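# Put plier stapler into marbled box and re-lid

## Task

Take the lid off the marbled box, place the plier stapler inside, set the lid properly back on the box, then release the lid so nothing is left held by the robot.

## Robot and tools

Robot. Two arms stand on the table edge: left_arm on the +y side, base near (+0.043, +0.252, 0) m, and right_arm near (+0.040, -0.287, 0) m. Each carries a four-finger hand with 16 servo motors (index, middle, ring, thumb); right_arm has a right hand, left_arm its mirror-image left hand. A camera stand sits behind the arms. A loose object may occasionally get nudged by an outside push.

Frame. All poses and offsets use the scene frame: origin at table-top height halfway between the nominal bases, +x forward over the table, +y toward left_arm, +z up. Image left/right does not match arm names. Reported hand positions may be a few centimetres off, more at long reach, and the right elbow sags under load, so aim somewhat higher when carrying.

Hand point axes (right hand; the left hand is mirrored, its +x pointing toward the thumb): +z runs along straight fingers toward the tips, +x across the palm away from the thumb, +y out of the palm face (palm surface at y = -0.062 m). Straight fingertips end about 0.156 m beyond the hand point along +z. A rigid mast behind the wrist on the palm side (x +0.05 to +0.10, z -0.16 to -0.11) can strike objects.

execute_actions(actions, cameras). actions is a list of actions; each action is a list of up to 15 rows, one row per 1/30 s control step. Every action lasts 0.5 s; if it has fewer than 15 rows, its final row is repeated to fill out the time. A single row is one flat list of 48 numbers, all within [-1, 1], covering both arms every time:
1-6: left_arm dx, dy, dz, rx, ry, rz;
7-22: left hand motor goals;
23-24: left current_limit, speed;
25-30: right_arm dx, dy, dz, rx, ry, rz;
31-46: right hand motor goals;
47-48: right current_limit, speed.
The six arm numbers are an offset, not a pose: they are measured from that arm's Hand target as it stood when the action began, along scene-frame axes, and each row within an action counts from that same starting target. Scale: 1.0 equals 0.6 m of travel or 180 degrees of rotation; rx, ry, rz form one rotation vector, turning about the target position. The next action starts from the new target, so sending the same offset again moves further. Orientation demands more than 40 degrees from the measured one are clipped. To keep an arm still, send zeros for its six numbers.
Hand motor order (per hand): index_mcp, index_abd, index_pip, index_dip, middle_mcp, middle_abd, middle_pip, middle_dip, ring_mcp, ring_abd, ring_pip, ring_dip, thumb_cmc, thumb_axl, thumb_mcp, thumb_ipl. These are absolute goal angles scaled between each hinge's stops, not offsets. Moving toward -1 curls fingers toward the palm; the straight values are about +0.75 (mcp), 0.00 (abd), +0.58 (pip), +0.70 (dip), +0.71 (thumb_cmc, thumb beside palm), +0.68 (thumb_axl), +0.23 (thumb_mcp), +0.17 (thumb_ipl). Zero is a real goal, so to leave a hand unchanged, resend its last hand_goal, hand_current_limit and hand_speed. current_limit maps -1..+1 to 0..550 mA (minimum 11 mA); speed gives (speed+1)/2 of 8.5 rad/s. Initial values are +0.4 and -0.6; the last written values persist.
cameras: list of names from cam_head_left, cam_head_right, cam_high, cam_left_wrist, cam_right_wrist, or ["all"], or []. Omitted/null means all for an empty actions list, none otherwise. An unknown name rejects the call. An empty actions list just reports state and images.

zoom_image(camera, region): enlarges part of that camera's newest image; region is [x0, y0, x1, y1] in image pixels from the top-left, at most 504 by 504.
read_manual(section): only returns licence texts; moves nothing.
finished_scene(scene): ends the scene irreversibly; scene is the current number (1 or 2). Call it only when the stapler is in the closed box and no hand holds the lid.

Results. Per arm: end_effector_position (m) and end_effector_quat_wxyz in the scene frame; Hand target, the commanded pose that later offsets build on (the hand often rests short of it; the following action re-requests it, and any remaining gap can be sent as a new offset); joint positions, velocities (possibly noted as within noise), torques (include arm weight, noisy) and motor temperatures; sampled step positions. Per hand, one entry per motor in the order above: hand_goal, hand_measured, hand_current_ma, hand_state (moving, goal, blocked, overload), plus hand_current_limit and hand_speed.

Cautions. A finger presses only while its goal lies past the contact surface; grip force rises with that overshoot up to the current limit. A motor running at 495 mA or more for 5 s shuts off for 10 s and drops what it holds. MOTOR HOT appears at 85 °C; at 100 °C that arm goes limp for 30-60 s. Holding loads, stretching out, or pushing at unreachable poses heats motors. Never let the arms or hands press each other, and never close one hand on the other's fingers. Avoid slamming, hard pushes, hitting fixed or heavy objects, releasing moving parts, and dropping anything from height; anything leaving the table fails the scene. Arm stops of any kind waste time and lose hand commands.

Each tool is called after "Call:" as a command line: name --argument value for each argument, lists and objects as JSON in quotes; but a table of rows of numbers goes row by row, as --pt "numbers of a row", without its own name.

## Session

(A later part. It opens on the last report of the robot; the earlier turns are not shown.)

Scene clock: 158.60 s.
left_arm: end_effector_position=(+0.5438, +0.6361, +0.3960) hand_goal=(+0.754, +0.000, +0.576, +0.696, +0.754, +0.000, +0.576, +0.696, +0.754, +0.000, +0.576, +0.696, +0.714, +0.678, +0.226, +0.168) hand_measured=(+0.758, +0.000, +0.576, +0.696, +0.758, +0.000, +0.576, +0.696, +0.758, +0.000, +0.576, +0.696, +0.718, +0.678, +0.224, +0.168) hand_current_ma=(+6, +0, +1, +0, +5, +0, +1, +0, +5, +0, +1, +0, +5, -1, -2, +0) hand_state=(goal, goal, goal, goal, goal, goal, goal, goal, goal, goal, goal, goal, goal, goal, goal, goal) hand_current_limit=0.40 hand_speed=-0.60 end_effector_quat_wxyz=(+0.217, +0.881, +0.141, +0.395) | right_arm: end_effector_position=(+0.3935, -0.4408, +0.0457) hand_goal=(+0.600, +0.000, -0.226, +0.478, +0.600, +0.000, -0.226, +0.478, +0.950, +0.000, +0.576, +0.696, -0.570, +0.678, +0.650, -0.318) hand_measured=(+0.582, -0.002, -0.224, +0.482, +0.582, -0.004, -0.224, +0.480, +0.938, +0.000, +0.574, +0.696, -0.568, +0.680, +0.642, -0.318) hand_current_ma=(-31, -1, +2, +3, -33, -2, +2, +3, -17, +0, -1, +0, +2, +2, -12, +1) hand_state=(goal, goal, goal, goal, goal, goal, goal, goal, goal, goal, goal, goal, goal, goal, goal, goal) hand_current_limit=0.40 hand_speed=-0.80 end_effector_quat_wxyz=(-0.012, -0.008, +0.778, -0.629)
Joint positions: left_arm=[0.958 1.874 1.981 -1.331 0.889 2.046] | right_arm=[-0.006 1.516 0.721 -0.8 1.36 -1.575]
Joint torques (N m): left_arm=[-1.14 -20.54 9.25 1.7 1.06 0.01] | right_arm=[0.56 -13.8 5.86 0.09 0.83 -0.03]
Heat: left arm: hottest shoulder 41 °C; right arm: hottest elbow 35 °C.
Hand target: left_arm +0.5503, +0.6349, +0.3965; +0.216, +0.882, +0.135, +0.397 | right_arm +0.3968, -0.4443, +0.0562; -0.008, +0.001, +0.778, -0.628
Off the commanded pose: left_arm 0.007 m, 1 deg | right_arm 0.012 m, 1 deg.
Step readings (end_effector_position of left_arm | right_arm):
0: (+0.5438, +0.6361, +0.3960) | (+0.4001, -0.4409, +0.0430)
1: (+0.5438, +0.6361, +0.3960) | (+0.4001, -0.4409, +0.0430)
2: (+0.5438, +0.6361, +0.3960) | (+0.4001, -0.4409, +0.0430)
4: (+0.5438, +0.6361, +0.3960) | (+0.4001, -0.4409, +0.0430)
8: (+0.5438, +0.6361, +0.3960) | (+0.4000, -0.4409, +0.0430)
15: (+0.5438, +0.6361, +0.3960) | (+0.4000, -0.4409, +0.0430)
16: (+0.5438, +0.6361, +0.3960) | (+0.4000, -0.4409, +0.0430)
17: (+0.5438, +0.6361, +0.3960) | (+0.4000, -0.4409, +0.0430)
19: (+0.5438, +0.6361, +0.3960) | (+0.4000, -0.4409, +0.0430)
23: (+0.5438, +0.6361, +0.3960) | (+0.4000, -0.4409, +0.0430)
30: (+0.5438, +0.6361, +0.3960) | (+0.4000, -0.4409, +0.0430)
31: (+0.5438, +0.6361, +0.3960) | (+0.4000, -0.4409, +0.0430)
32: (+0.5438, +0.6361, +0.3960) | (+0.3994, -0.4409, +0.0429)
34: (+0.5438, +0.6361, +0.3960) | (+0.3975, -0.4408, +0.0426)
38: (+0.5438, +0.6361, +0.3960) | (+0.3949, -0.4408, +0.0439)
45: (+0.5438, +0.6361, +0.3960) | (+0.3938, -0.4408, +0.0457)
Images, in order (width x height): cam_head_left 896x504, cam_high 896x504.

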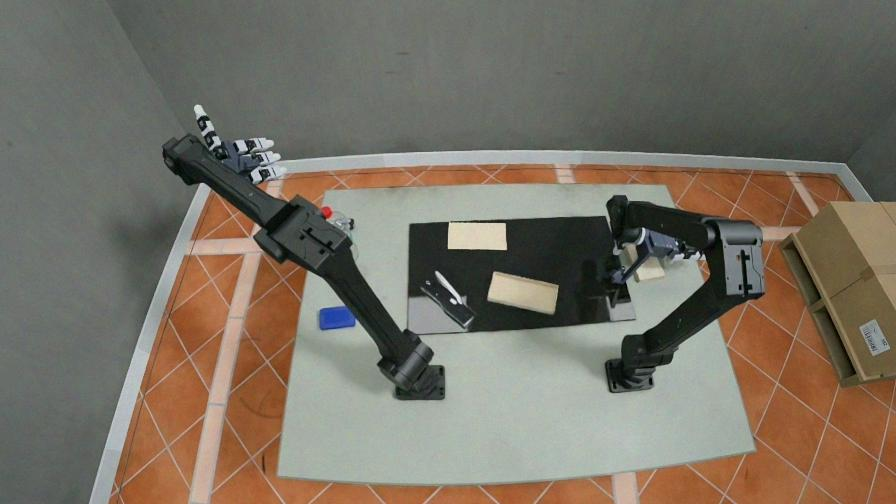

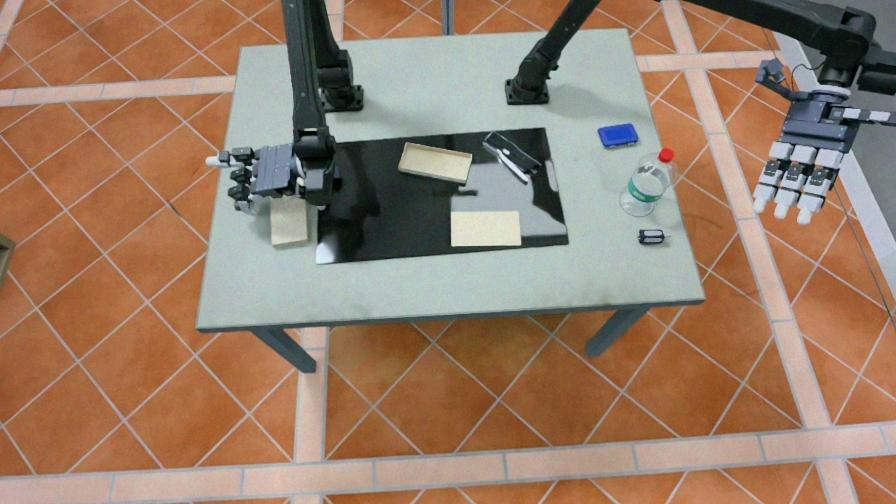

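Call:
execute_actions --actions '[[[0,0,0,0,0,0,0.754,0,0.576,0.696,0.754,0,0.576,0.696,0.754,0,0.576,0.696,0.714,0.678,0.226,0.168,0.4,-0.6,0,0,0.08,0,0,0,0.60,0,-0.226,0.478,0.60,0,-0.226,0.478,0.95,0,0.576,0.696,-0.571,0.678,0.65,-0.319,0.4,-0.8]],[[-0.0907,0.1048,0,0,0,0.0417,0.754,0,0.576,0.696,0.754,0,0.576,0.696,0.754,0,0.576,0.696,0.714,0.678,0.226,0.168,0.4,-0.6,0,0,0.11,0,0,0,0.60,0,-0.226,0.478,0.60,0,-0.226,0.478,0.95,0,0.576,0.696,-0.571,0.678,0.65,-0.319,0.4,-0.8]],[[-0.1035,0.0922,0,0,0,0.0417,0.754,0,0.576,0.696,0.754,0,0.576,0.696,0.754,0,0.576,0.696,0.714,0.678,0.226,0.168,0.4,-0.6,0,0,0.09,0,0,0,0.466,0,-0.47,0.551,0.466,0,-0.47,0.551,0.95,0,0.576,0.696,-0.571,0.678,0.247,-0.049,0.4,-0.8]],[[-0.1147,0.078,0,0,0,0.0417,0.754,0,0.576,0.696,0.754,0,0.576,0.696,0.754,0,0.576,0.696,0.714,0.678,0.226,0.168,0.4,-0.6,0.0425,0.0698,0,0,0,0.0282,0.466,0,-0.47,0.551,0.466,0,-0.47,0.551,0.95,0,0.576,0.696,-0.571,0.678,0.247,-0.049,0.4,-0.8]],[[-0.1237,0.0622,0,0,0,0.0417,0.754,0,0.576,0.696,0.754,0,0.576,0.696,0.754,0,0.576,0.696,0.714,0.678,0.226,0.168,0.4,-0.6,0.0337,0.0765,0,0,0,0.0282,0.466,0,-0.47,0.551,0.466,0,-0.47,0.551,0.95,0,0.576,0.696,-0.571,0.678,0.247,-0.049,0.4,-0.8]],[[-0.1308,0.0455,0,0,0,0.0417,0.754,0,0.576,0.696,0.754,0,0.576,0.696,0.754,0,0.576,0.696,0.714,0.678,0.226,0.168,0.4,-0.6,0.0247,0.0818,0,0,0,0.0282,0.466,0,-0.47,0.551,0.466,0,-0.47,0.551,0.95,0,0.576,0.696,-0.571,0.678,0.247,-0.049,0.4,-0.8]],[[-0.1357,0.0282,0,0,0,0.0417,0.754,0,0.576,0.696,0.754,0,0.576,0.696,0.754,0,0.576,0.696,0.714,0.678,0.226,0.168,0.4,-0.6,0.0143,0.0862,0,0,0,0.0282,0.466,0,-0.47,0.551,0.466,0,-0.47,0.551,0.95,0,0.576,0.696,-0.571,0.678,0.247,-0.049,0.4,-0.8]],[[-0.1382,0.0102,0,0,0,0.0417,0.754,0,0.576,0.696,0.754,0,0.576,0.696,0.754,0,0.576,0.696,0.714,0.678,0.226,0.168,0.4,-0.6,0.0035,0.089,0,0,0,0.0282,0.466,0,-0.47,0.551,0.466,0,-0.47,0.551,0.95,0,0.576,0.696,-0.571,0.678,0.247,-0.049,0.4,-0.8]],[[-0.1383,-0.008,0,0,0,0.0417,0.754,0,0.576,0.696,0.754,0,0.576,0.696,0.754,0,0.576,0.696,0.714,0.678,0.226,0.168,0.4,-0.6,-0.008,0.0907,0,0,0,0.0282,0.466,0,-0.47,0.551,0.466,0,-0.47,0.551,0.95,0,0.576,0.696,-0.571,0.678,0.247,-0.049,0.4,-0.8]]]' --cameras '["cam_high", "cam_head_left"]'

Call:
zoom_image --camera "cam_high" --region '[230, 150, 340, 260]'

Call:
zoom_image --camera "cam_head_left" --region '[600, 200, 720, 320]'

Scene clock: 174.03 s.
left_arm: end_effector_position=(-0.0392, +0.8779, +0.3961) hand_goal=(+0.754, +0.000, +0.576, +0.696, +0.754, +0.000, +0.576, +0.696, +0.754, +0.000, +0.576, +0.696, +0.714, +0.678, +0.226, +0.168) hand_measured=(+0.758, +0.000, +0.576, +0.696, +0.758, +0.000, +0.576, +0.696, +0.758, +0.000, +0.576, +0.696, +0.718, +0.678, +0.224, +0.168) hand_current_ma=(+6, +0, +1, +0, +5, +0, +1, +0, +5, +0, +1, +0, +5, -1, -2, +0) hand_state=(goal, goal, goal, goal, goal, goal, goal, goal, goal, goal, goal, goal, goal, goal, goal, goal) hand_current_limit=0.40 hand_speed=-0.60 end_effector_quat_wxyz=(-0.010, +0.692, +0.563, +0.451) | right_arm: end_effector_position=(+0.4507, -0.1590, +0.2107) hand_goal=(+0.466, +0.000, -0.470, +0.552, +0.466, +0.000, -0.470, +0.552, +0.950, +0.000, +0.576, +0.696, -0.570, +0.678, +0.248, -0.048) hand_measured=(+0.462, -0.002, -0.466, +0.550, +0.462, -0.002, -0.468, +0.550, +0.938, +0.000, +0.574, +0.696, -0.568, +0.680, +0.248, -0.050) hand_current_ma=(-5, -1, +3, -3, -5, -2, +2, -2, -17, +0, -1, +0, +2, +2, +0, -2) hand_state=(goal, goal, goal, goal, goal, goal, goal, goal, goal, goal, goal, goal, goal, goal, goal, goal) hand_current_limit=0.40 hand_speed=-0.80 end_effector_quat_wxyz=(+0.160, -0.231, +0.751, -0.598)
Joint positions: left_arm=[2.006 1.874 1.981 -1.331 0.889 2.046] | right_arm=[0.658 1.494 1.201 -1.666 1.315 -1.208]
Joint torques (N m): left_arm=[-1.2 -20.66 9.2 1.69 1.06 0.01] | right_arm=[1.61 -12.4 10.11 -0.35 0.73 0.09]
Heat: left arm: hottest shoulder 41 °C; right arm: hottest elbow 34 °C.
Hand target: left_arm -0.0349, +0.8827, +0.3966; -0.011, +0.696, +0.558, +0.452 | right_arm +0.4631, -0.1479, +0.2242; +0.157, -0.203, +0.751, -0.608
Off the commanded pose: left_arm 0.007 m, 1 deg | right_arm 0.021 m, 3 deg.
joint sent to its limit (right arm) — joint 4 (wrist pitch), lower limit. The joint targets are off in orientation, not in position.
Step readings (end_effector_position of left_arm | right_arm):
0: (+0.5438, +0.6361, +0.3960) | (+0.3934, -0.4408, +0.0457)
1: (+0.5438, +0.6361, +0.3960) | (+0.3933, -0.4408, +0.0459)
2: (+0.5438, +0.6361, +0.3960) | (+0.3917, -0.4408, +0.0469)
4: (+0.5438, +0.6361, +0.3960) | (+0.3873, -0.4407, +0.0526)
8: (+0.5438, +0.6361, +0.3960) | (+0.3822, -0.4406, +0.0744)
15: (+0.5438, +0.6361, +0.3960) | (+0.3821, -0.4406, +0.0880)
16: (+0.5438, +0.6361, +0.3960) | (+0.3814, -0.4406, +0.0882)
17: (+0.5429, +0.6372, +0.3960) | (+0.3798, -0.4406, +0.0893)
19: (+0.5393, +0.6418, +0.3960) | (+0.3770, -0.4406, +0.0966)
23: (+0.5193, +0.6661, +0.3960) | (+0.3809, -0.4409, +0.1299)
30: (+0.4857, +0.7019, +0.3960) | (+0.3844, -0.4410, +0.1552)
31: (+0.4850, +0.7025, +0.3960) | (+0.3831, -0.4410, +0.1551)
32: (+0.4834, +0.7041, +0.3960) | (+0.3813, -0.4409, +0.1557)
34: (+0.4805, +0.7069, +0.3960) | (+0.3796, -0.4408, +0.1608)
38: (+0.4612, +0.7247, +0.3960) | (+0.3835, -0.4408, +0.1843)
45: (+0.4252, +0.7543, +0.3960) | (+0.3840, -0.4408, +0.2035)
46: (+0.4240, +0.7552, +0.3960) | (+0.3831, -0.4408, +0.2035)
47: (+0.4219, +0.7568, +0.3960) | (+0.3826, -0.4401, +0.2038)
49: (+0.4177, +0.7600, +0.3960) | (+0.3841, -0.4351, +0.2048)
53: (+0.3949, +0.7760, +0.3960) | (+0.3965, -0.4147, +0.2077)
60: (+0.3558, +0.8003, +0.3960) | (+0.4027, -0.4071, +0.2068)
61: (+0.3548, +0.8009, +0.3960) | (+0.4026, -0.4071, +0.2065)
62: (+0.3527, +0.8020, +0.3960) | (+0.4030, -0.4056, +0.2066)
64: (+0.3485, +0.8044, +0.3960) | (+0.4062, -0.3973, +0.2069)
68: (+0.3240, +0.8173, +0.3960) | (+0.4183, -0.3702, +0.2081)
75: (+0.2817, +0.8364, +0.3960) | (+0.4239, -0.3626, +0.2077)
76: (+0.2806, +0.8368, +0.3960) | (+0.4239, -0.3625, +0.2076)
77: (+0.2781, +0.8378, +0.3960) | (+0.4241, -0.3613, +0.2077)
79: (+0.2736, +0.8396, +0.3960) | (+0.4263, -0.3530, +0.2083)
83: (+0.2477, +0.8492, +0.3960) | (+0.4354, -0.3243, +0.2095)
90: (+0.2034, +0.8625, +0.3960) | (+0.4400, -0.3150, +0.2087)
91: (+0.2023, +0.8628, +0.3960) | (+0.4401, -0.3149, +0.2087)
92: (+0.1997, +0.8635, +0.3960) | (+0.4401, -0.3138, +0.2087)
94: (+0.1950, +0.8647, +0.3960) | (+0.4411, -0.3054, +0.2092)
98: (+0.1681, +0.8708, +0.3960) | (+0.4466, -0.2754, +0.2105)
105: (+0.1222, +0.8783, +0.3960) | (+0.4505, -0.2642, +0.2095)
106: (+0.1210, +0.8784, +0.3960) | (+0.4506, -0.2642, +0.2094)
107: (+0.1187, +0.8787, +0.3960) | (+0.4505, -0.2632, +0.2094)
109: (+0.1137, +0.8793, +0.3961) | (+0.4508, -0.2549, +0.2098)
113: (+0.0863, +0.8818, +0.3961) | (+0.4523, -0.2244, +0.2113)
120: (+0.0399, +0.8832, +0.3961) | (+0.4540, -0.2123, +0.2107)
121: (+0.0387, +0.8832, +0.3961) | (+0.4540, -0.2123, +0.2104)
122: (+0.0361, +0.8832, +0.3961) | (+0.4541, -0.2112, +0.2103)
124: (+0.0313, +0.8831, +0.3961) | (+0.4535, -0.2029, +0.2102)
128: (+0.0036, +0.8820, +0.3961) | (+0.4505, -0.1724, +0.2109)
135: (-0.0423, +0.8774, +0.3961) | (+0.4504, -0.1591, +0.2107)
Images, in order (width x height): cam_head_left 896x504, cam_high 896x504.

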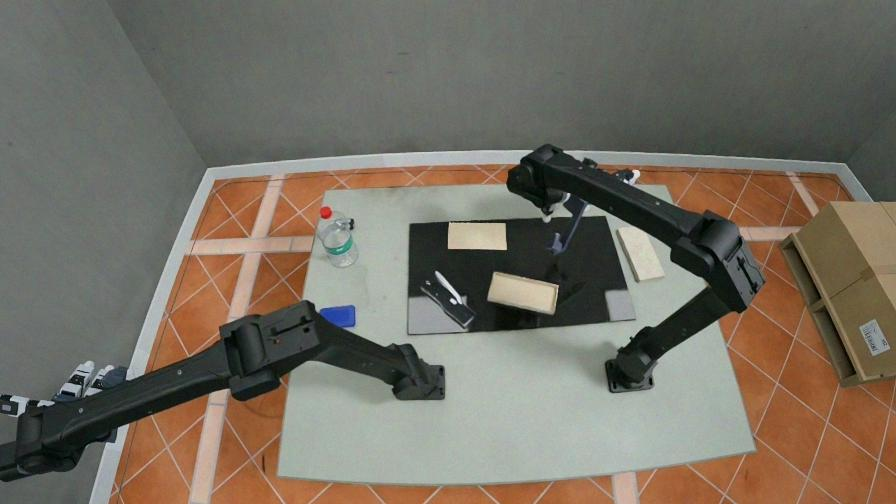

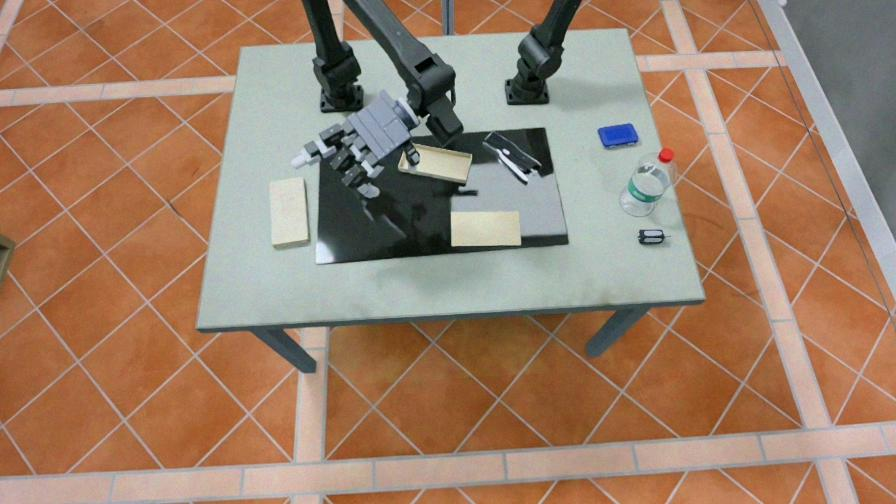

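Scaled by 4.582 from the camera's 896x504 image, which has a finer 1280x720 frame.

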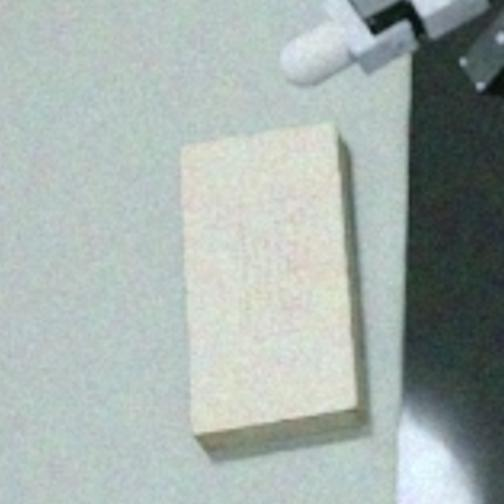

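Scaled by 4.200 from the camera's 896x504 image, which has a finer 1280x720 frame.

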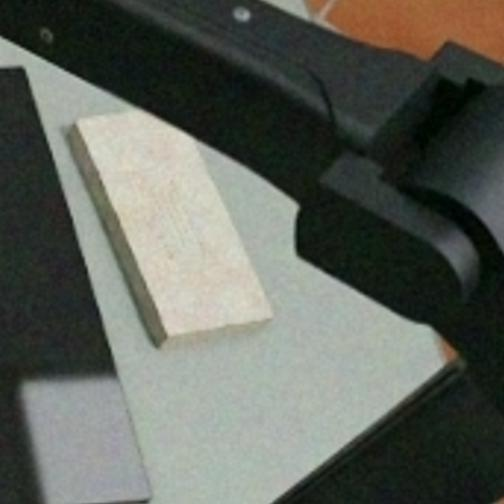

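Call:
execute_actions --actions '[[[0,0,0,0,0,0,0.754,0,0.576,0.696,0.754,0,0.576,0.696,0.754,0,0.576,0.696,0.714,0.678,0.226,0.168,0.4,-0.6,-0.0195,0.0908,0,0,0,0.0282,0.466,0,-0.47,0.551,0.466,0,-0.47,0.551,0.95,0,0.576,0.696,-0.571,0.678,0.247,-0.049,0.4,-0.8]],[[0,0,0,0,0,0,0.754,0,0.576,0.696,0.754,0,0.576,0.696,0.754,0,0.576,0.696,0.714,0.678,0.226,0.168,0.4,-0.6,-0.0315,0.0895,0,0,0,0.0282,0.466,0,-0.47,0.551,0.466,0,-0.47,0.551,0.95,0,0.576,0.696,-0.571,0.678,0.247,-0.049,0.4,-0.8]],[[0,0,0,0,0,0,0.754,0,0.576,0.696,0.754,0,0.576,0.696,0.754,0,0.576,0.696,0.714,0.678,0.226,0.168,0.4,-0.6,-0.043,0.0863,-0.03,0,0,0.0282,0.466,0,-0.47,0.551,0.466,0,-0.47,0.551,0.95,0,0.576,0.696,-0.571,0.678,0.247,-0.049,0.4,-0.8]],[[0,0,0,0,0,0,0.754,0,0.576,0.696,0.754,0,0.576,0.696,0.754,0,0.576,0.696,0.714,0.678,0.226,0.168,0.4,-0.6,-0.0547,0.0818,-0.04,0,0,0.0282,0.466,0,-0.47,0.551,0.466,0,-0.47,0.551,0.95,0,0.576,0.696,-0.571,0.678,0.247,-0.049,0.4,-0.8]],[[0,0,0,0,0,0,0.754,0,0.576,0.696,0.754,0,0.576,0.696,0.754,0,0.576,0.696,0.714,0.678,0.226,0.168,0.4,-0.6,-0.0657,0.076,-0.04,0.0139,0.0241,0.0282,0.466,0,-0.47,0.551,0.466,0,-0.47,0.551,0.95,0,0.576,0.696,-0.571,0.678,0.247,-0.049,0.4,-0.8]],[[0,0,0,0,0,0,0.754,0,0.576,0.696,0.754,0,0.576,0.696,0.754,0,0.576,0.696,0.714,0.678,0.226,0.168,0.4,-0.6,-0.0735,0.0668,-0.04,0.0139,0.0241,0.0282,0.466,0,-0.47,0.551,0.466,0,-0.47,0.551,0.95,0,0.576,0.696,-0.571,0.678,0.247,-0.049,0.4,-0.8]]]' --cameras '["cam_high", "cam_head_left", "cam_head_right"]'

Call:
zoom_image --camera "cam_high" --region '[430, 60, 570, 200]'

Call:
zoom_image --camera "cam_head_left" --region '[400, 230, 520, 340]'

Scene clock: 179.93 s.
left_arm: end_effector_position=(-0.0392, +0.8779, +0.3961) hand_goal=(+0.754, +0.000, +0.576, +0.696, +0.754, +0.000, +0.576, +0.696, +0.754, +0.000, +0.576, +0.696, +0.714, +0.678, +0.226, +0.168) hand_measured=(+0.758, +0.000, +0.576, +0.696, +0.758, +0.000, +0.576, +0.696, +0.758, +0.000, +0.576, +0.696, +0.718, +0.678, +0.224, +0.168) hand_current_ma=(+6, +0, +1, +0, +5, +0, +1, +0, +5, +0, +1, +0, +5, -1, -2, +0) hand_state=(goal, goal, goal, goal, goal, goal, goal, goal, goal, goal, goal, goal, goal, goal, goal, goal) hand_current_limit=0.40 hand_speed=-0.60 end_effector_quat_wxyz=(-0.010, +0.692, +0.563, +0.451) | right_arm: end_effector_position=(+0.2852, +0.1308, +0.1225) hand_goal=(+0.466, +0.000, -0.470, +0.552, +0.466, +0.000, -0.470, +0.552, +0.950, +0.000, +0.576, +0.696, -0.570, +0.678, +0.248, -0.048) hand_measured=(+0.462, -0.002, -0.466, +0.550, +0.462, -0.002, -0.468, +0.550, +0.938, +0.000, +0.574, +0.696, -0.568, +0.680, +0.248, -0.050) hand_current_ma=(-5, -1, +3, -3, -5, -2, +2, -2, -17, +0, -1, +0, +2, +2, +0, -2) hand_state=(goal, goal, goal, goal, goal, goal, goal, goal, goal, goal, goal, goal, goal, goal, goal, goal) hand_current_limit=0.40 hand_speed=-0.80 end_effector_quat_wxyz=(+0.269, -0.444, +0.705, -0.483)
Joint positions: left_arm=[2.006 1.874 1.981 -1.331 0.889 2.046] | right_arm=[1.305 1.777 1.364 -1.667 1.109 -1.068]
Joint torques (N m): left_arm=[-1.14 -20.6 9.18 1.69 1.06 0.01] | right_arm=[1.08 -17.32 9.31 -0.58 0.58 0.1]
Heat: left arm: hottest shoulder 41 °C; right arm: hottest elbow 35 °C.
Hand target: left_arm -0.0349, +0.8827, +0.3966; -0.011, +0.696, +0.558, +0.452 | right_arm +0.2903, +0.1468, +0.1342; +0.272, -0.423, +0.713, -0.488
Off the commanded pose: left_arm 0.007 m, 1 deg | right_arm 0.021 m, 3 deg.
joint sent to its limit (right arm) — joint 4 (wrist pitch), lower limit. The joint targets still meet the commanded pose.
Step readings (end_effector_position of left_arm | right_arm):
0: (-0.0392, +0.8779, +0.3961) | (+0.4507, -0.1590, +0.2107)
1: (-0.0392, +0.8779, +0.3961) | (+0.4507, -0.1590, +0.2107)
2: (-0.0392, +0.8779, +0.3961) | (+0.4502, -0.1570, +0.2106)
4: (-0.0392, +0.8779, +0.3961) | (+0.4486, -0.1493, +0.2107)
8: (-0.0392, +0.8779, +0.3961) | (+0.4422, -0.1206, +0.2112)
15: (-0.0392, +0.8779, +0.3961) | (+0.4400, -0.1060, +0.2106)
16: (-0.0392, +0.8779, +0.3961) | (+0.4401, -0.1059, +0.2106)
17: (-0.0392, +0.8779, +0.3961) | (+0.4398, -0.1049, +0.2104)
19: (-0.0392, +0.8779, +0.3961) | (+0.4372, -0.0968, +0.2105)
23: (-0.0392, +0.8779, +0.3961) | (+0.4268, -0.0683, +0.2112)
30: (-0.0392, +0.8779, +0.3961) | (+0.4225, -0.0530, +0.2109)
31: (-0.0392, +0.8779, +0.3961) | (+0.4225, -0.0530, +0.2106)
32: (-0.0392, +0.8779, +0.3961) | (+0.4221, -0.0520, +0.2100)
34: (-0.0392, +0.8779, +0.3961) | (+0.4185, -0.0447, +0.2072)
38: (-0.0392, +0.8779, +0.3961) | (+0.4035, -0.0185, +0.1973)
45: (-0.0392, +0.8779, +0.3961) | (+0.3968, -0.0032, +0.1893)
46: (-0.0392, +0.8779, +0.3961) | (+0.3970, -0.0028, +0.1897)
47: (-0.0392, +0.8779, +0.3961) | (+0.3968, -0.0018, +0.1897)
49: (-0.0392, +0.8779, +0.3961) | (+0.3928, +0.0054, +0.1881)
53: (-0.0392, +0.8779, +0.3961) | (+0.3748, +0.0299, +0.1775)
60: (-0.0392, +0.8779, +0.3961) | (+0.3649, +0.0446, +0.1657)
61: (-0.0392, +0.8779, +0.3961) | (+0.3648, +0.0450, +0.1658)
62: (-0.0392, +0.8779, +0.3961) | (+0.3635, +0.0462, +0.1650)
64: (-0.0392, +0.8779, +0.3961) | (+0.3575, +0.0539, +0.1624)
68: (-0.0392, +0.8779, +0.3961) | (+0.3395, +0.0768, +0.1546)
75: (-0.0392, +0.8779, +0.3961) | (+0.3278, +0.0892, +0.1440)
76: (-0.0392, +0.8779, +0.3961) | (+0.3276, +0.0894, +0.1439)
77: (-0.0392, +0.8779, +0.3961) | (+0.3260, +0.0905, +0.1429)
79: (-0.0392, +0.8779, +0.3961) | (+0.3197, +0.0969, +0.1398)
83: (-0.0392, +0.8779, +0.3961) | (+0.2990, +0.1175, +0.1315)
90: (-0.0392, +0.8779, +0.3961) | (+0.2846, +0.1287, +0.1209)
Images, in order (width x height): cam_head_left 896x504, cam_head_right 896x504, cam_high 896x504.

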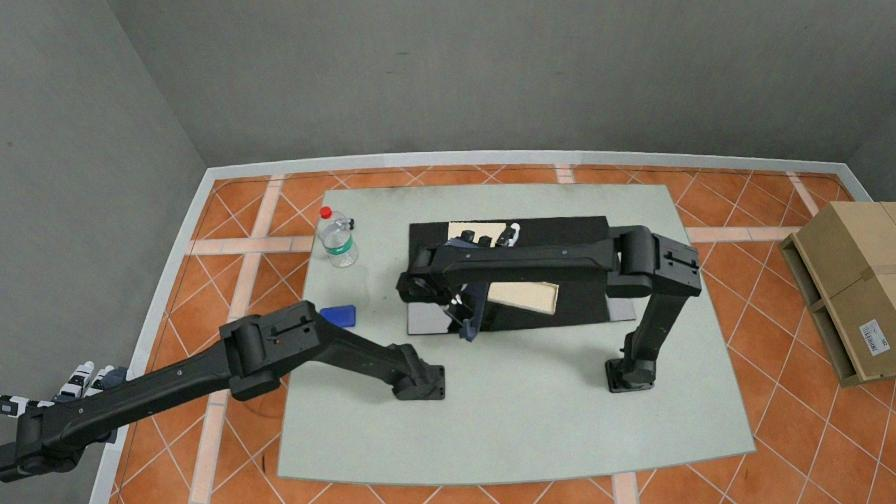

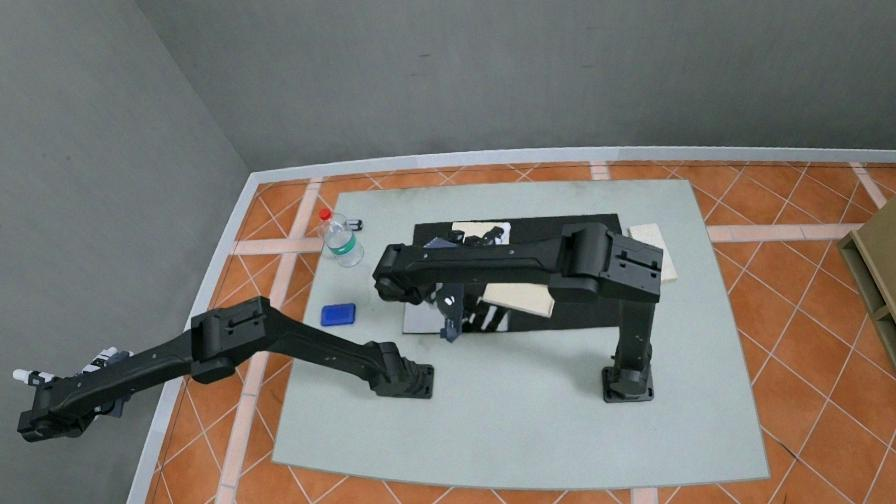

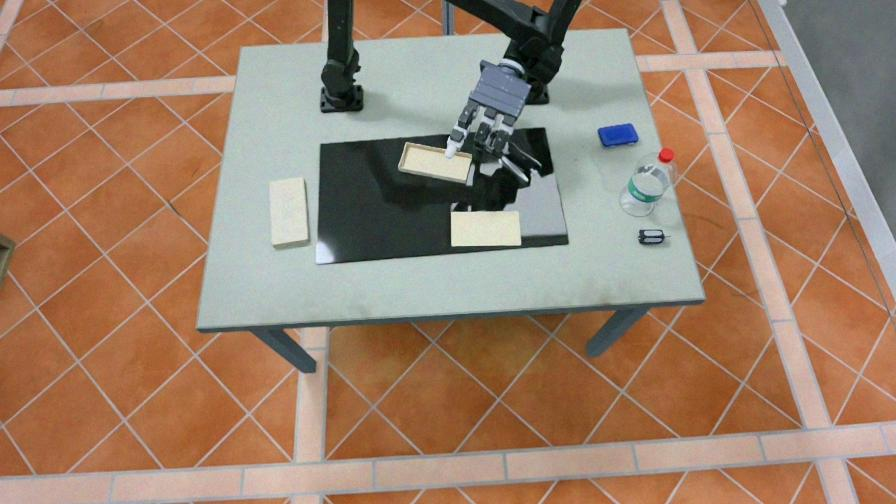

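Scaled by 3.600 from the camera's 896x504 image, which has a finer 1280x720 frame.

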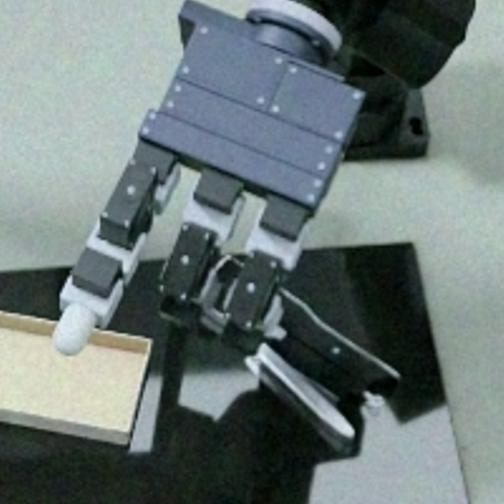

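Scaled by 4.200 from the camera's 896x504 image, which has a finer 1280x720 frame.

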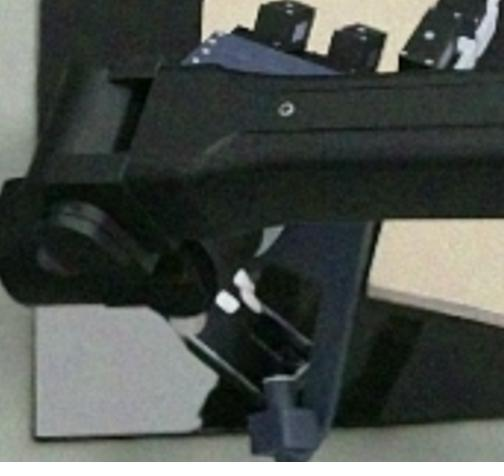

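Call:
zoom_image --camera "cam_high" --region '[470, 120, 550, 190]'

Call:
zoom_image --camera "cam_head_left" --region '[425, 270, 505, 345]'

Scaled by 6.300 from the camera's 896x504 image, which has a finer 1280x720 frame.

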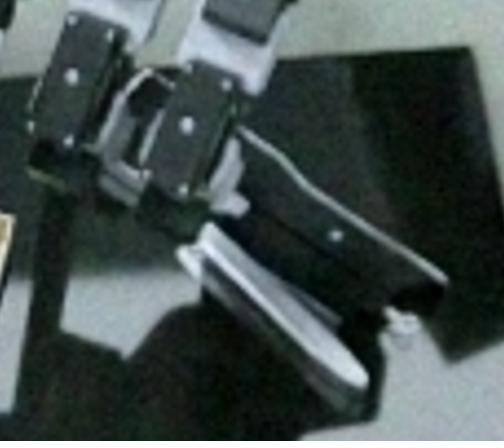

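Scaled by 6.300 from the camera's 896x504 image, which has a finer 1280x720 frame.

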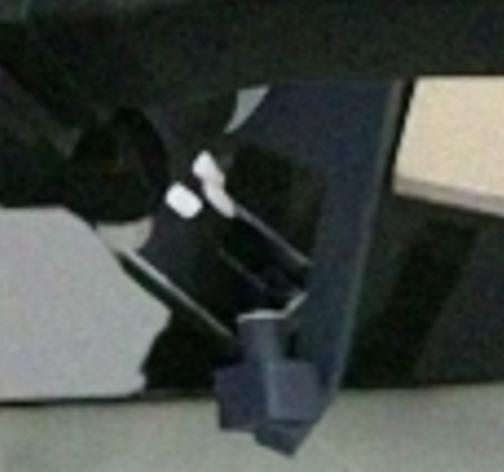

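Call:
execute_actions --actions '[[[0,0,0,0,0,0,0.754,0,0.576,0.696,0.754,0,0.576,0.696,0.754,0,0.576,0.696,0.714,0.678,0.226,0.168,0.4,-0.6,0.008,0.02,-0.05,0,0,0,0.466,0,-0.47,0.551,0.466,0,-0.47,0.551,0.95,0,0.576,0.696,-0.571,0.678,0.247,-0.049,0.4,-0.8]],[[0,0,0,0,0,0,0.754,0,0.576,0.696,0.754,0,0.576,0.696,0.754,0,0.576,0.696,0.714,0.678,0.226,0.168,0.4,-0.6,0,0.004,-0.05,0,0,0,0.466,0,-0.47,0.551,0.466,0,-0.47,0.551,0.95,0,0.576,0.696,-0.571,0.678,0.247,-0.049,0.4,-0.8]]]' --cameras '["cam_high", "cam_head_left", "cam_head_right"]'

Call:
zoom_image --camera "cam_high" --region '[470, 120, 550, 190]'

Call:
zoom_image --camera "cam_head_left" --region '[425, 255, 515, 345]'

Scene clock: 185.03 s.
left_arm: end_effector_position=(-0.0392, +0.8779, +0.3961) hand_goal=(+0.754, +0.000, +0.576, +0.696, +0.754, +0.000, +0.576, +0.696, +0.754, +0.000, +0.576, +0.696, +0.714, +0.678, +0.226, +0.168) hand_measured=(+0.758, +0.000, +0.576, +0.696, +0.758, +0.000, +0.576, +0.696, +0.758, +0.000, +0.576, +0.696, +0.718, +0.678, +0.224, +0.168) hand_current_ma=(+6, +0, +1, +0, +5, +0, +1, +0, +5, +0, +1, +0, +5, -1, -2, +0) hand_state=(goal, goal, goal, goal, goal, goal, goal, goal, goal, goal, goal, goal, goal, goal, goal, goal) hand_current_limit=0.40 hand_speed=-0.60 end_effector_quat_wxyz=(-0.010, +0.692, +0.563, +0.451) | right_arm: end_effector_position=(+0.2914, +0.1448, +0.0682) hand_goal=(+0.466, +0.000, -0.470, +0.552, +0.466, +0.000, -0.470, +0.552, +0.950, +0.000, +0.576, +0.696, -0.570, +0.678, +0.248, -0.048) hand_measured=(+0.462, -0.002, -0.466, +0.550, +0.462, -0.002, -0.468, +0.550, +0.938, +0.000, +0.574, +0.696, -0.568, +0.680, +0.248, -0.050) hand_current_ma=(-5, -1, +3, -3, -5, -2, +2, -2, -17, +0, -1, +0, +2, +2, +0, -2) hand_state=(goal, goal, goal, goal, goal, goal, goal, goal, goal, goal, goal, goal, goal, goal, goal, goal) hand_current_limit=0.40 hand_speed=-0.80 end_effector_quat_wxyz=(+0.259, -0.434, +0.703, -0.500)
Joint positions: left_arm=[2.006 1.874 1.981 -1.331 0.889 2.046] | right_arm=[1.305 1.916 1.392 -1.654 1.109 -0.986]
Joint torques (N m): left_arm=[-1.2 -20.66 9.2 1.7 1.06 0.01] | right_arm=[1.55 -19.02 8.01 -0.09 0.52 0.07]
Heat: left arm: hottest shoulder 41 °C; right arm: hottest elbow 35 °C.
Hand target: left_arm -0.0349, +0.8827, +0.3966; -0.011, +0.696, +0.558, +0.452 | right_arm +0.2952, +0.1612, +0.0743; +0.272, -0.423, +0.713, -0.488
Off the commanded pose: left_arm 0.007 m, 1 deg | right_arm 0.018 m, 3 deg.
Step readings (end_effector_position of left_arm | right_arm):
0: (-0.0392, +0.8779, +0.3961) | (+0.2852, +0.1308, +0.1225)
1: (-0.0392, +0.8779, +0.3961) | (+0.2853, +0.1309, +0.1225)
2: (-0.0392, +0.8779, +0.3961) | (+0.2855, +0.1314, +0.1220)
4: (-0.0392, +0.8779, +0.3961) | (+0.2869, +0.1356, +0.1194)
8: (-0.0392, +0.8779, +0.3961) | (+0.2892, +0.1418, +0.1044)
15: (-0.0392, +0.8779, +0.3961) | (+0.2895, +0.1416, +0.0895)
16: (-0.0392, +0.8779, +0.3961) | (+0.2896, +0.1419, +0.0896)
17: (-0.0392, +0.8779, +0.3961) | (+0.2898, +0.1422, +0.0897)
19: (-0.0392, +0.8779, +0.3961) | (+0.2902, +0.1428, +0.0882)
23: (-0.0392, +0.8779, +0.3961) | (+0.2909, +0.1444, +0.0788)
30: (-0.0392, +0.8779, +0.3961) | (+0.2912, +0.1446, +0.0681)
Images, in order (width x height): cam_head_left 896x504, cam_head_right 896x504, cam_high 896x504.

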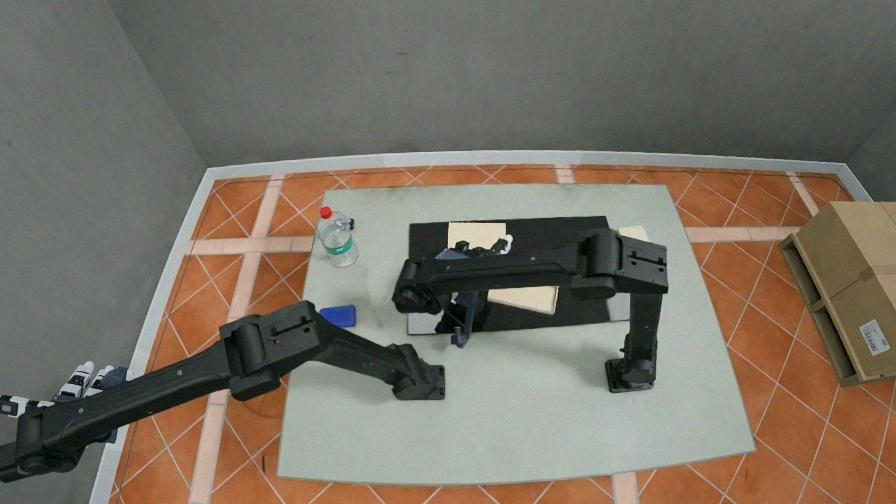

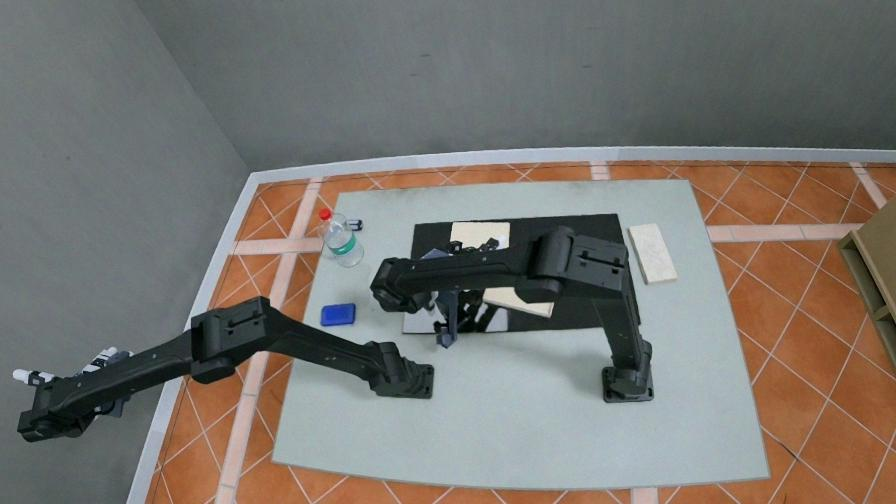

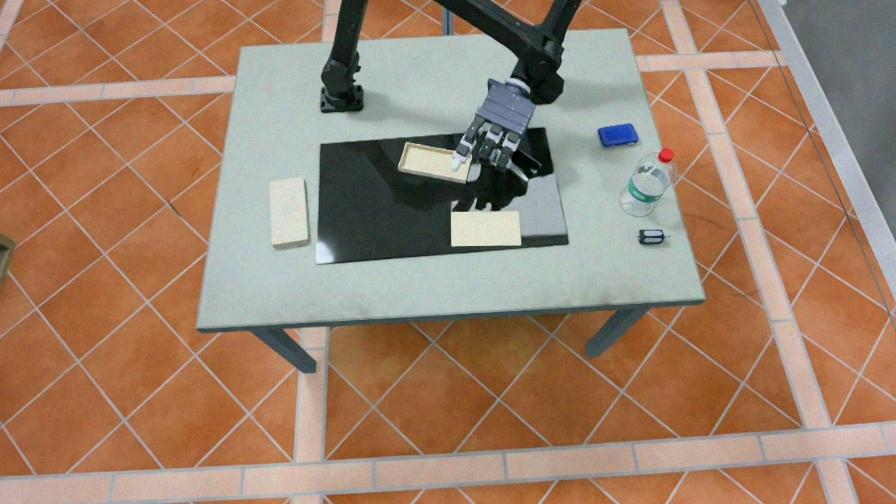

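Scaled by 6.300 from the camera's 896x504 image, which has a finer 1280x720 frame.

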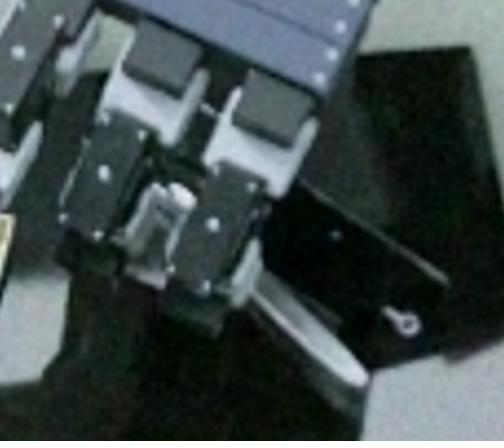

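Scaled by 5.600 from the camera's 896x504 image, which has a finer 1280x720 frame.

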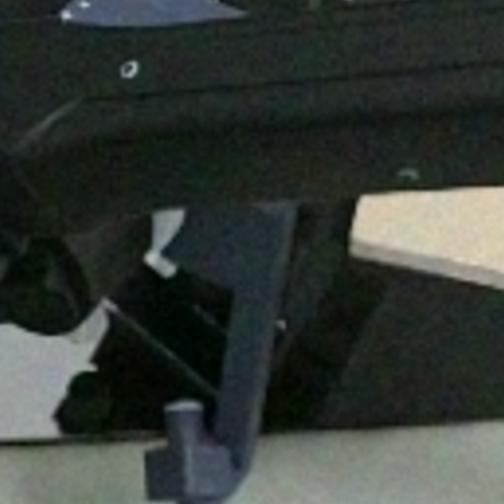

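Call:
execute_actions --actions '[[[0,0,0,0,0,0,0.754,0,0.576,0.696,0.754,0,0.576,0.696,0.754,0,0.576,0.696,0.714,0.678,0.226,0.168,0.4,-0.6,0.008,-0.001,-0.03,0,0,0,0.466,0,-0.47,0.551,0.466,0,-0.47,0.551,0.95,0,0.576,0.696,-0.571,0.678,0.247,-0.049,0.4,-0.8]],[[0,0,0,0,0,0,0.754,0,0.576,0.696,0.754,0,0.576,0.696,0.754,0,0.576,0.696,0.714,0.678,0.226,0.168,0.4,-0.6,0,0,-0.02,0,0,0,0.466,0,-0.47,0.551,0.466,0,-0.47,0.551,0.95,0,0.576,0.696,-0.571,0.678,0.247,-0.049,0.4,-0.8]]]' --cameras '["cam_high", "cam_head_left", "cam_right_wrist"]'

Call:
zoom_image --camera "cam_high" --region '[470, 120, 550, 190]'

Call:
zoom_image --camera "cam_head_left" --region '[425, 255, 515, 345]'

Scene clock: 189.37 s.
left_arm: end_effector_position=(-0.0392, +0.8779, +0.3961) hand_goal=(+0.754, +0.000, +0.576, +0.696, +0.754, +0.000, +0.576, +0.696, +0.754, +0.000, +0.576, +0.696, +0.714, +0.678, +0.226, +0.168) hand_measured=(+0.758, +0.000, +0.576, +0.696, +0.758, +0.000, +0.576, +0.696, +0.758, +0.000, +0.576, +0.696, +0.718, +0.678, +0.224, +0.168) hand_current_ma=(+6, +0, +1, +0, +5, +0, +1, +0, +5, +0, +1, +0, +5, -1, -2, +0) hand_state=(goal, goal, goal, goal, goal, goal, goal, goal, goal, goal, goal, goal, goal, goal, goal, goal) hand_current_limit=0.40 hand_speed=-0.60 end_effector_quat_wxyz=(-0.010, +0.692, +0.563, +0.451) | right_arm: end_effector_position=(+0.2951, +0.1576, +0.0529) hand_goal=(+0.466, +0.000, -0.470, +0.552, +0.466, +0.000, -0.470, +0.552, +0.950, +0.000, +0.576, +0.696, -0.570, +0.678, +0.248, -0.048) hand_measured=(+0.464, -0.004, -0.476, +0.546, +0.462, -0.002, -0.468, +0.550, +0.938, +0.000, +0.574, +0.696, -0.568, +0.680, +0.248, -0.050) hand_current_ma=(-1, -3, -8, -6, -5, -2, +2, -2, -17, +0, -1, +0, +2, +2, +0, -2) hand_state=(goal, goal, goal, goal, goal, goal, goal, goal, goal, goal, goal, goal, goal, goal, goal, goal) hand_current_limit=0.40 hand_speed=-0.80 end_effector_quat_wxyz=(+0.274, -0.425, +0.712, -0.487)
Joint positions: left_arm=[2.006 1.874 1.981 -1.331 0.889 2.046] | right_arm=[1.305 1.94 1.392 -1.582 1.111 -0.986]
Joint torques (N m): left_arm=[-1.14 -20.6 9.17 1.7 1.07 0] | right_arm=[0.79 -17.96 6.09 0.28 0.64 -0.03]
Heat: left arm: hottest shoulder 41 °C; right arm: hottest elbow 35 °C.
Hand target: left_arm -0.0349, +0.8827, +0.3966; -0.011, +0.696, +0.558, +0.452 | right_arm +0.2999, +0.1606, +0.0444; +0.272, -0.423, +0.714, -0.487
Off the commanded pose: left_arm 0.007 m, 1 deg | right_arm 0.010 m, 0 deg.
Step readings (end_effector_position of left_arm | right_arm):
0: (-0.0392, +0.8779, +0.3961) | (+0.2914, +0.1448, +0.0682)
1: (-0.0392, +0.8779, +0.3961) | (+0.2914, +0.1449, +0.0681)
2: (-0.0392, +0.8779, +0.3961) | (+0.2917, +0.1459, +0.0678)
4: (-0.0392, +0.8779, +0.3961) | (+0.2925, +0.1489, +0.0666)
8: (-0.0392, +0.8779, +0.3961) | (+0.2936, +0.1530, +0.0619)
15: (-0.0392, +0.8779, +0.3961) | (+0.2939, +0.1542, +0.0569)
16: (-0.0392, +0.8779, +0.3961) | (+0.2939, +0.1543, +0.0569)
17: (-0.0392, +0.8779, +0.3961) | (+0.2941, +0.1548, +0.0567)
19: (-0.0392, +0.8779, +0.3961) | (+0.2945, +0.1563, +0.0558)
23: (-0.0392, +0.8779, +0.3961) | (+0.2951, +0.1576, +0.0529)
30: (-0.0392, +0.8779, +0.3961) | (+0.2951, +0.1576, +0.0529)
camera_calibration:
cam_right_wrist: T_world_to_cam=[[0.169343, 0.730512, -0.66157, -0.0961877], [-0.209622, 0.682603, 0.70008, -0.133722], [0.963006, 0.0201259, 0.268726, -0.179849], [0, 0, 0, 1]] pos_world=[0.161453, 0.165165, 0.0783113]
Images, in order (width x height): cam_head_left 896x504, cam_high 896x504, cam_right_wrist 672x504.

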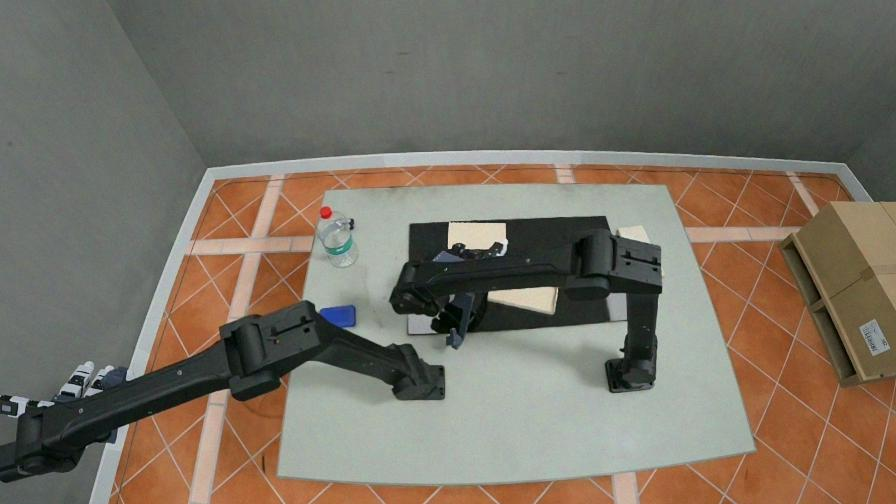

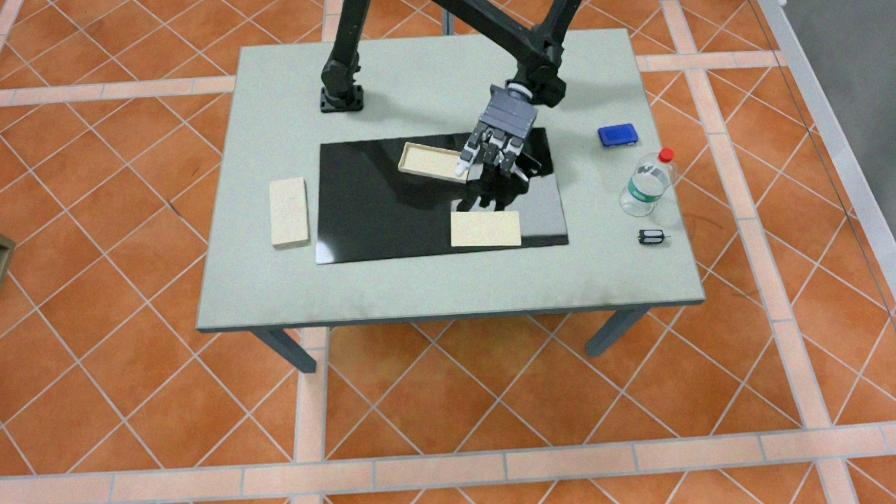

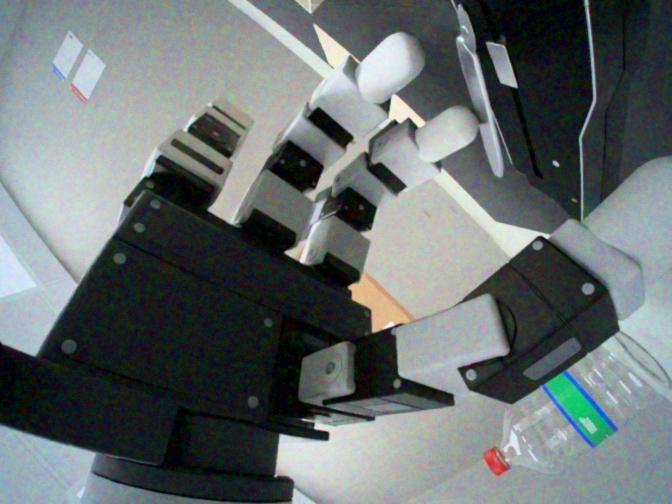

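Scaled by 6.300 from the camera's 896x504 image, which has a finer 1280x720 frame.

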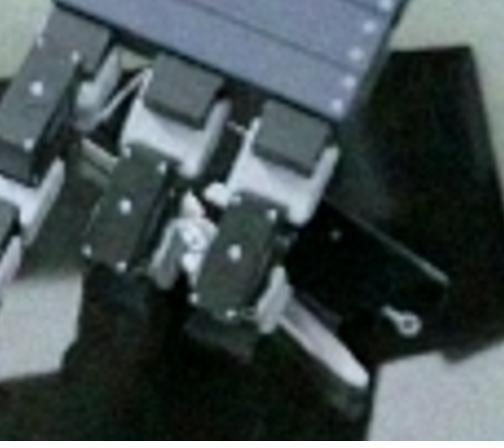

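Scaled by 5.600 from the camera's 896x504 image, which has a finer 1280x720 frame.

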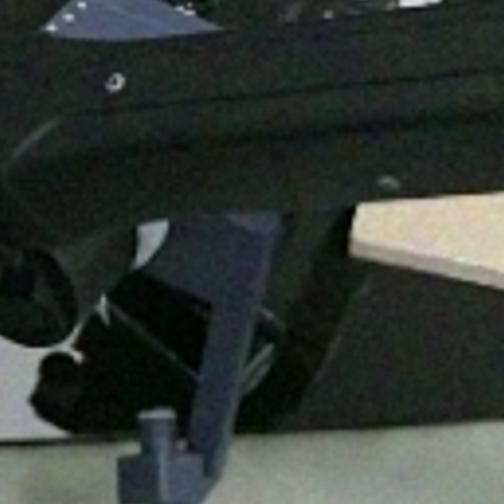

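Call:
execute_actions --actions '[[[0,0,0,0,0,0,0.754,0,0.576,0.696,0.754,0,0.576,0.696,0.754,0,0.576,0.696,0.714,0.678,0.226,0.168,0.4,-0.6,0,0,0.03,0,0,0,0.466,0,-0.47,0.551,0.466,0,-0.47,0.551,0.95,0,0.576,0.696,-0.571,0.678,0.247,-0.049,0.4,-0.8]],[[0,0,0,0,0,0,0.754,0,0.576,0.696,0.754,0,0.576,0.696,0.754,0,0.576,0.696,0.714,0.678,0.226,0.168,0.4,-0.6,0.008,-0.02,0,0,0,0,0.466,0,-0.47,0.551,0.466,0,-0.47,0.551,0.95,0,0.576,0.696,-0.571,0.678,0.247,-0.049,0.4,-0.8]],[[0,0,0,0,0,0,0.754,0,0.576,0.696,0.754,0,0.576,0.696,0.754,0,0.576,0.696,0.714,0.678,0.226,0.168,0.4,-0.6,0,0,-0.03,0,0,0,0.466,0,-0.47,0.551,0.466,0,-0.47,0.551,0.95,0,0.576,0.696,-0.571,0.678,0.247,-0.049,0.4,-0.8]]]' --cameras '["cam_high", "cam_right_wrist"]'

Call:
zoom_image --camera "cam_high" --region '[470, 120, 550, 190]'

Scene clock: 193.10 s.
left_arm: end_effector_position=(-0.0392, +0.8779, +0.3961) hand_goal=(+0.754, +0.000, +0.576, +0.696, +0.754, +0.000, +0.576, +0.696, +0.754, +0.000, +0.576, +0.696, +0.714, +0.678, +0.226, +0.168) hand_measured=(+0.758, +0.000, +0.576, +0.696, +0.758, +0.000, +0.576, +0.696, +0.758, +0.000, +0.576, +0.696, +0.718, +0.678, +0.224, +0.168) hand_current_ma=(+6, +0, +1, +0, +5, +0, +1, +0, +5, +0, +1, +0, +5, -1, -2, +0) hand_state=(goal, goal, goal, goal, goal, goal, goal, goal, goal, goal, goal, goal, goal, goal, goal, goal) hand_current_limit=0.40 hand_speed=-0.60 end_effector_quat_wxyz=(-0.010, +0.692, +0.563, +0.451) | right_arm: end_effector_position=(+0.2983, +0.1520, +0.0429) hand_goal=(+0.466, +0.000, -0.470, +0.552, +0.466, +0.000, -0.470, +0.552, +0.950, +0.000, +0.576, +0.696, -0.570, +0.678, +0.248, -0.048) hand_measured=(+0.464, -0.002, -0.472, +0.548, +0.462, -0.002, -0.468, +0.550, +0.938, +0.000, +0.574, +0.696, -0.568, +0.680, +0.248, -0.050) hand_current_ma=(-2, -2, -2, -3, -5, -2, +2, -2, -17, +0, -1, +0, +2, +2, +0, -2) hand_state=(goal, goal, goal, goal, goal, goal, goal, goal, goal, goal, goal, goal, goal, goal, goal, goal) hand_current_limit=0.40 hand_speed=-0.80 end_effector_quat_wxyz=(+0.273, -0.427, +0.711, -0.487)
Joint positions: left_arm=[2.006 1.874 1.981 -1.331 0.889 2.046] | right_arm=[1.296 1.94 1.364 -1.534 1.116 -1.013]
Joint torques (N m): left_arm=[-1.2 -20.6 9.17 1.69 1.06 0.01] | right_arm=[0.21 -20.37 5.05 0.02 0.77 -0.06]
Heat: left arm: hottest shoulder 41 °C; right arm: hottest elbow 34 °C.
Hand target: left_arm -0.0349, +0.8827, +0.3966; -0.011, +0.696, +0.558, +0.452 | right_arm +0.3048, +0.1485, +0.0443; +0.272, -0.423, +0.713, -0.488
Off the commanded pose: left_arm 0.007 m, 1 deg | right_arm 0.007 m, 0 deg.
Step readings (end_effector_position of left_arm | right_arm):
0: (-0.0392, +0.8779, +0.3961) | (+0.2951, +0.1576, +0.0529)
1: (-0.0392, +0.8779, +0.3961) | (+0.2951, +0.1576, +0.0529)
2: (-0.0392, +0.8779, +0.3961) | (+0.2951, +0.1576, +0.0528)
4: (-0.0392, +0.8779, +0.3961) | (+0.2951, +0.1574, +0.0529)
8: (-0.0392, +0.8779, +0.3961) | (+0.2949, +0.1568, +0.0531)
15: (-0.0392, +0.8779, +0.3961) | (+0.2947, +0.1561, +0.0532)
16: (-0.0392, +0.8779, +0.3961) | (+0.2947, +0.1561, +0.0532)
17: (-0.0392, +0.8779, +0.3961) | (+0.2946, +0.1560, +0.0532)
19: (-0.0392, +0.8779, +0.3961) | (+0.2951, +0.1554, +0.0533)
23: (-0.0392, +0.8779, +0.3961) | (+0.2965, +0.1537, +0.0516)
30: (-0.0392, +0.8779, +0.3961) | (+0.2972, +0.1505, +0.0494)
31: (-0.0392, +0.8779, +0.3961) | (+0.2975, +0.1504, +0.0493)
32: (-0.0392, +0.8779, +0.3961) | (+0.2978, +0.1506, +0.0489)
34: (-0.0392, +0.8779, +0.3961) | (+0.2982, +0.1514, +0.0471)
38: (-0.0392, +0.8779, +0.3961) | (+0.2982, +0.1513, +0.0440)
45: (-0.0392, +0.8779, +0.3961) | (+0.2983, +0.1520, +0.0430)
camera_calibration:
cam_right_wrist: T_world_to_cam=[[0.16497, 0.72881, -0.664546, -0.0975192], [-0.20977, 0.684289, 0.698388, -0.122365], [0.963733, 0.0241889, 0.26577, -0.180793], [0, 0, 0, 1]] pos_world=[0.164656, 0.159179, 0.0687013]
Images, in order (width x height): cam_high 896x504, cam_right_wrist 672x504.

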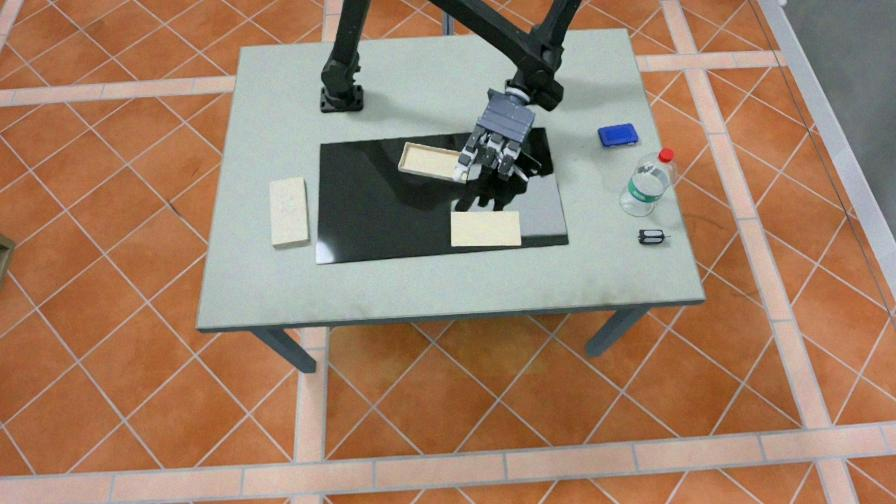

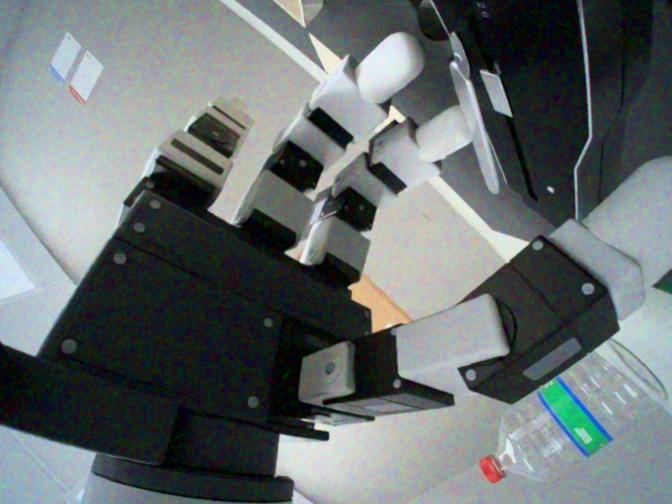

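Scaled by 6.300 from the camera's 896x504 image, which has a finer 1280x720 frame.

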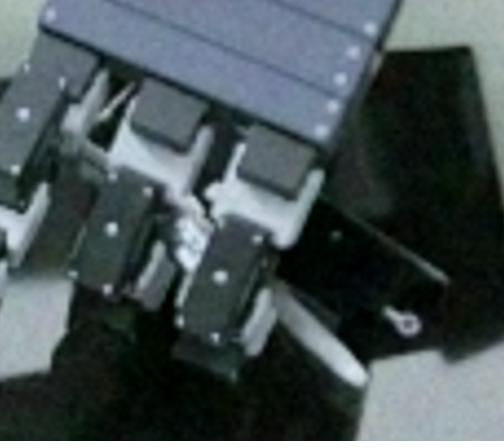

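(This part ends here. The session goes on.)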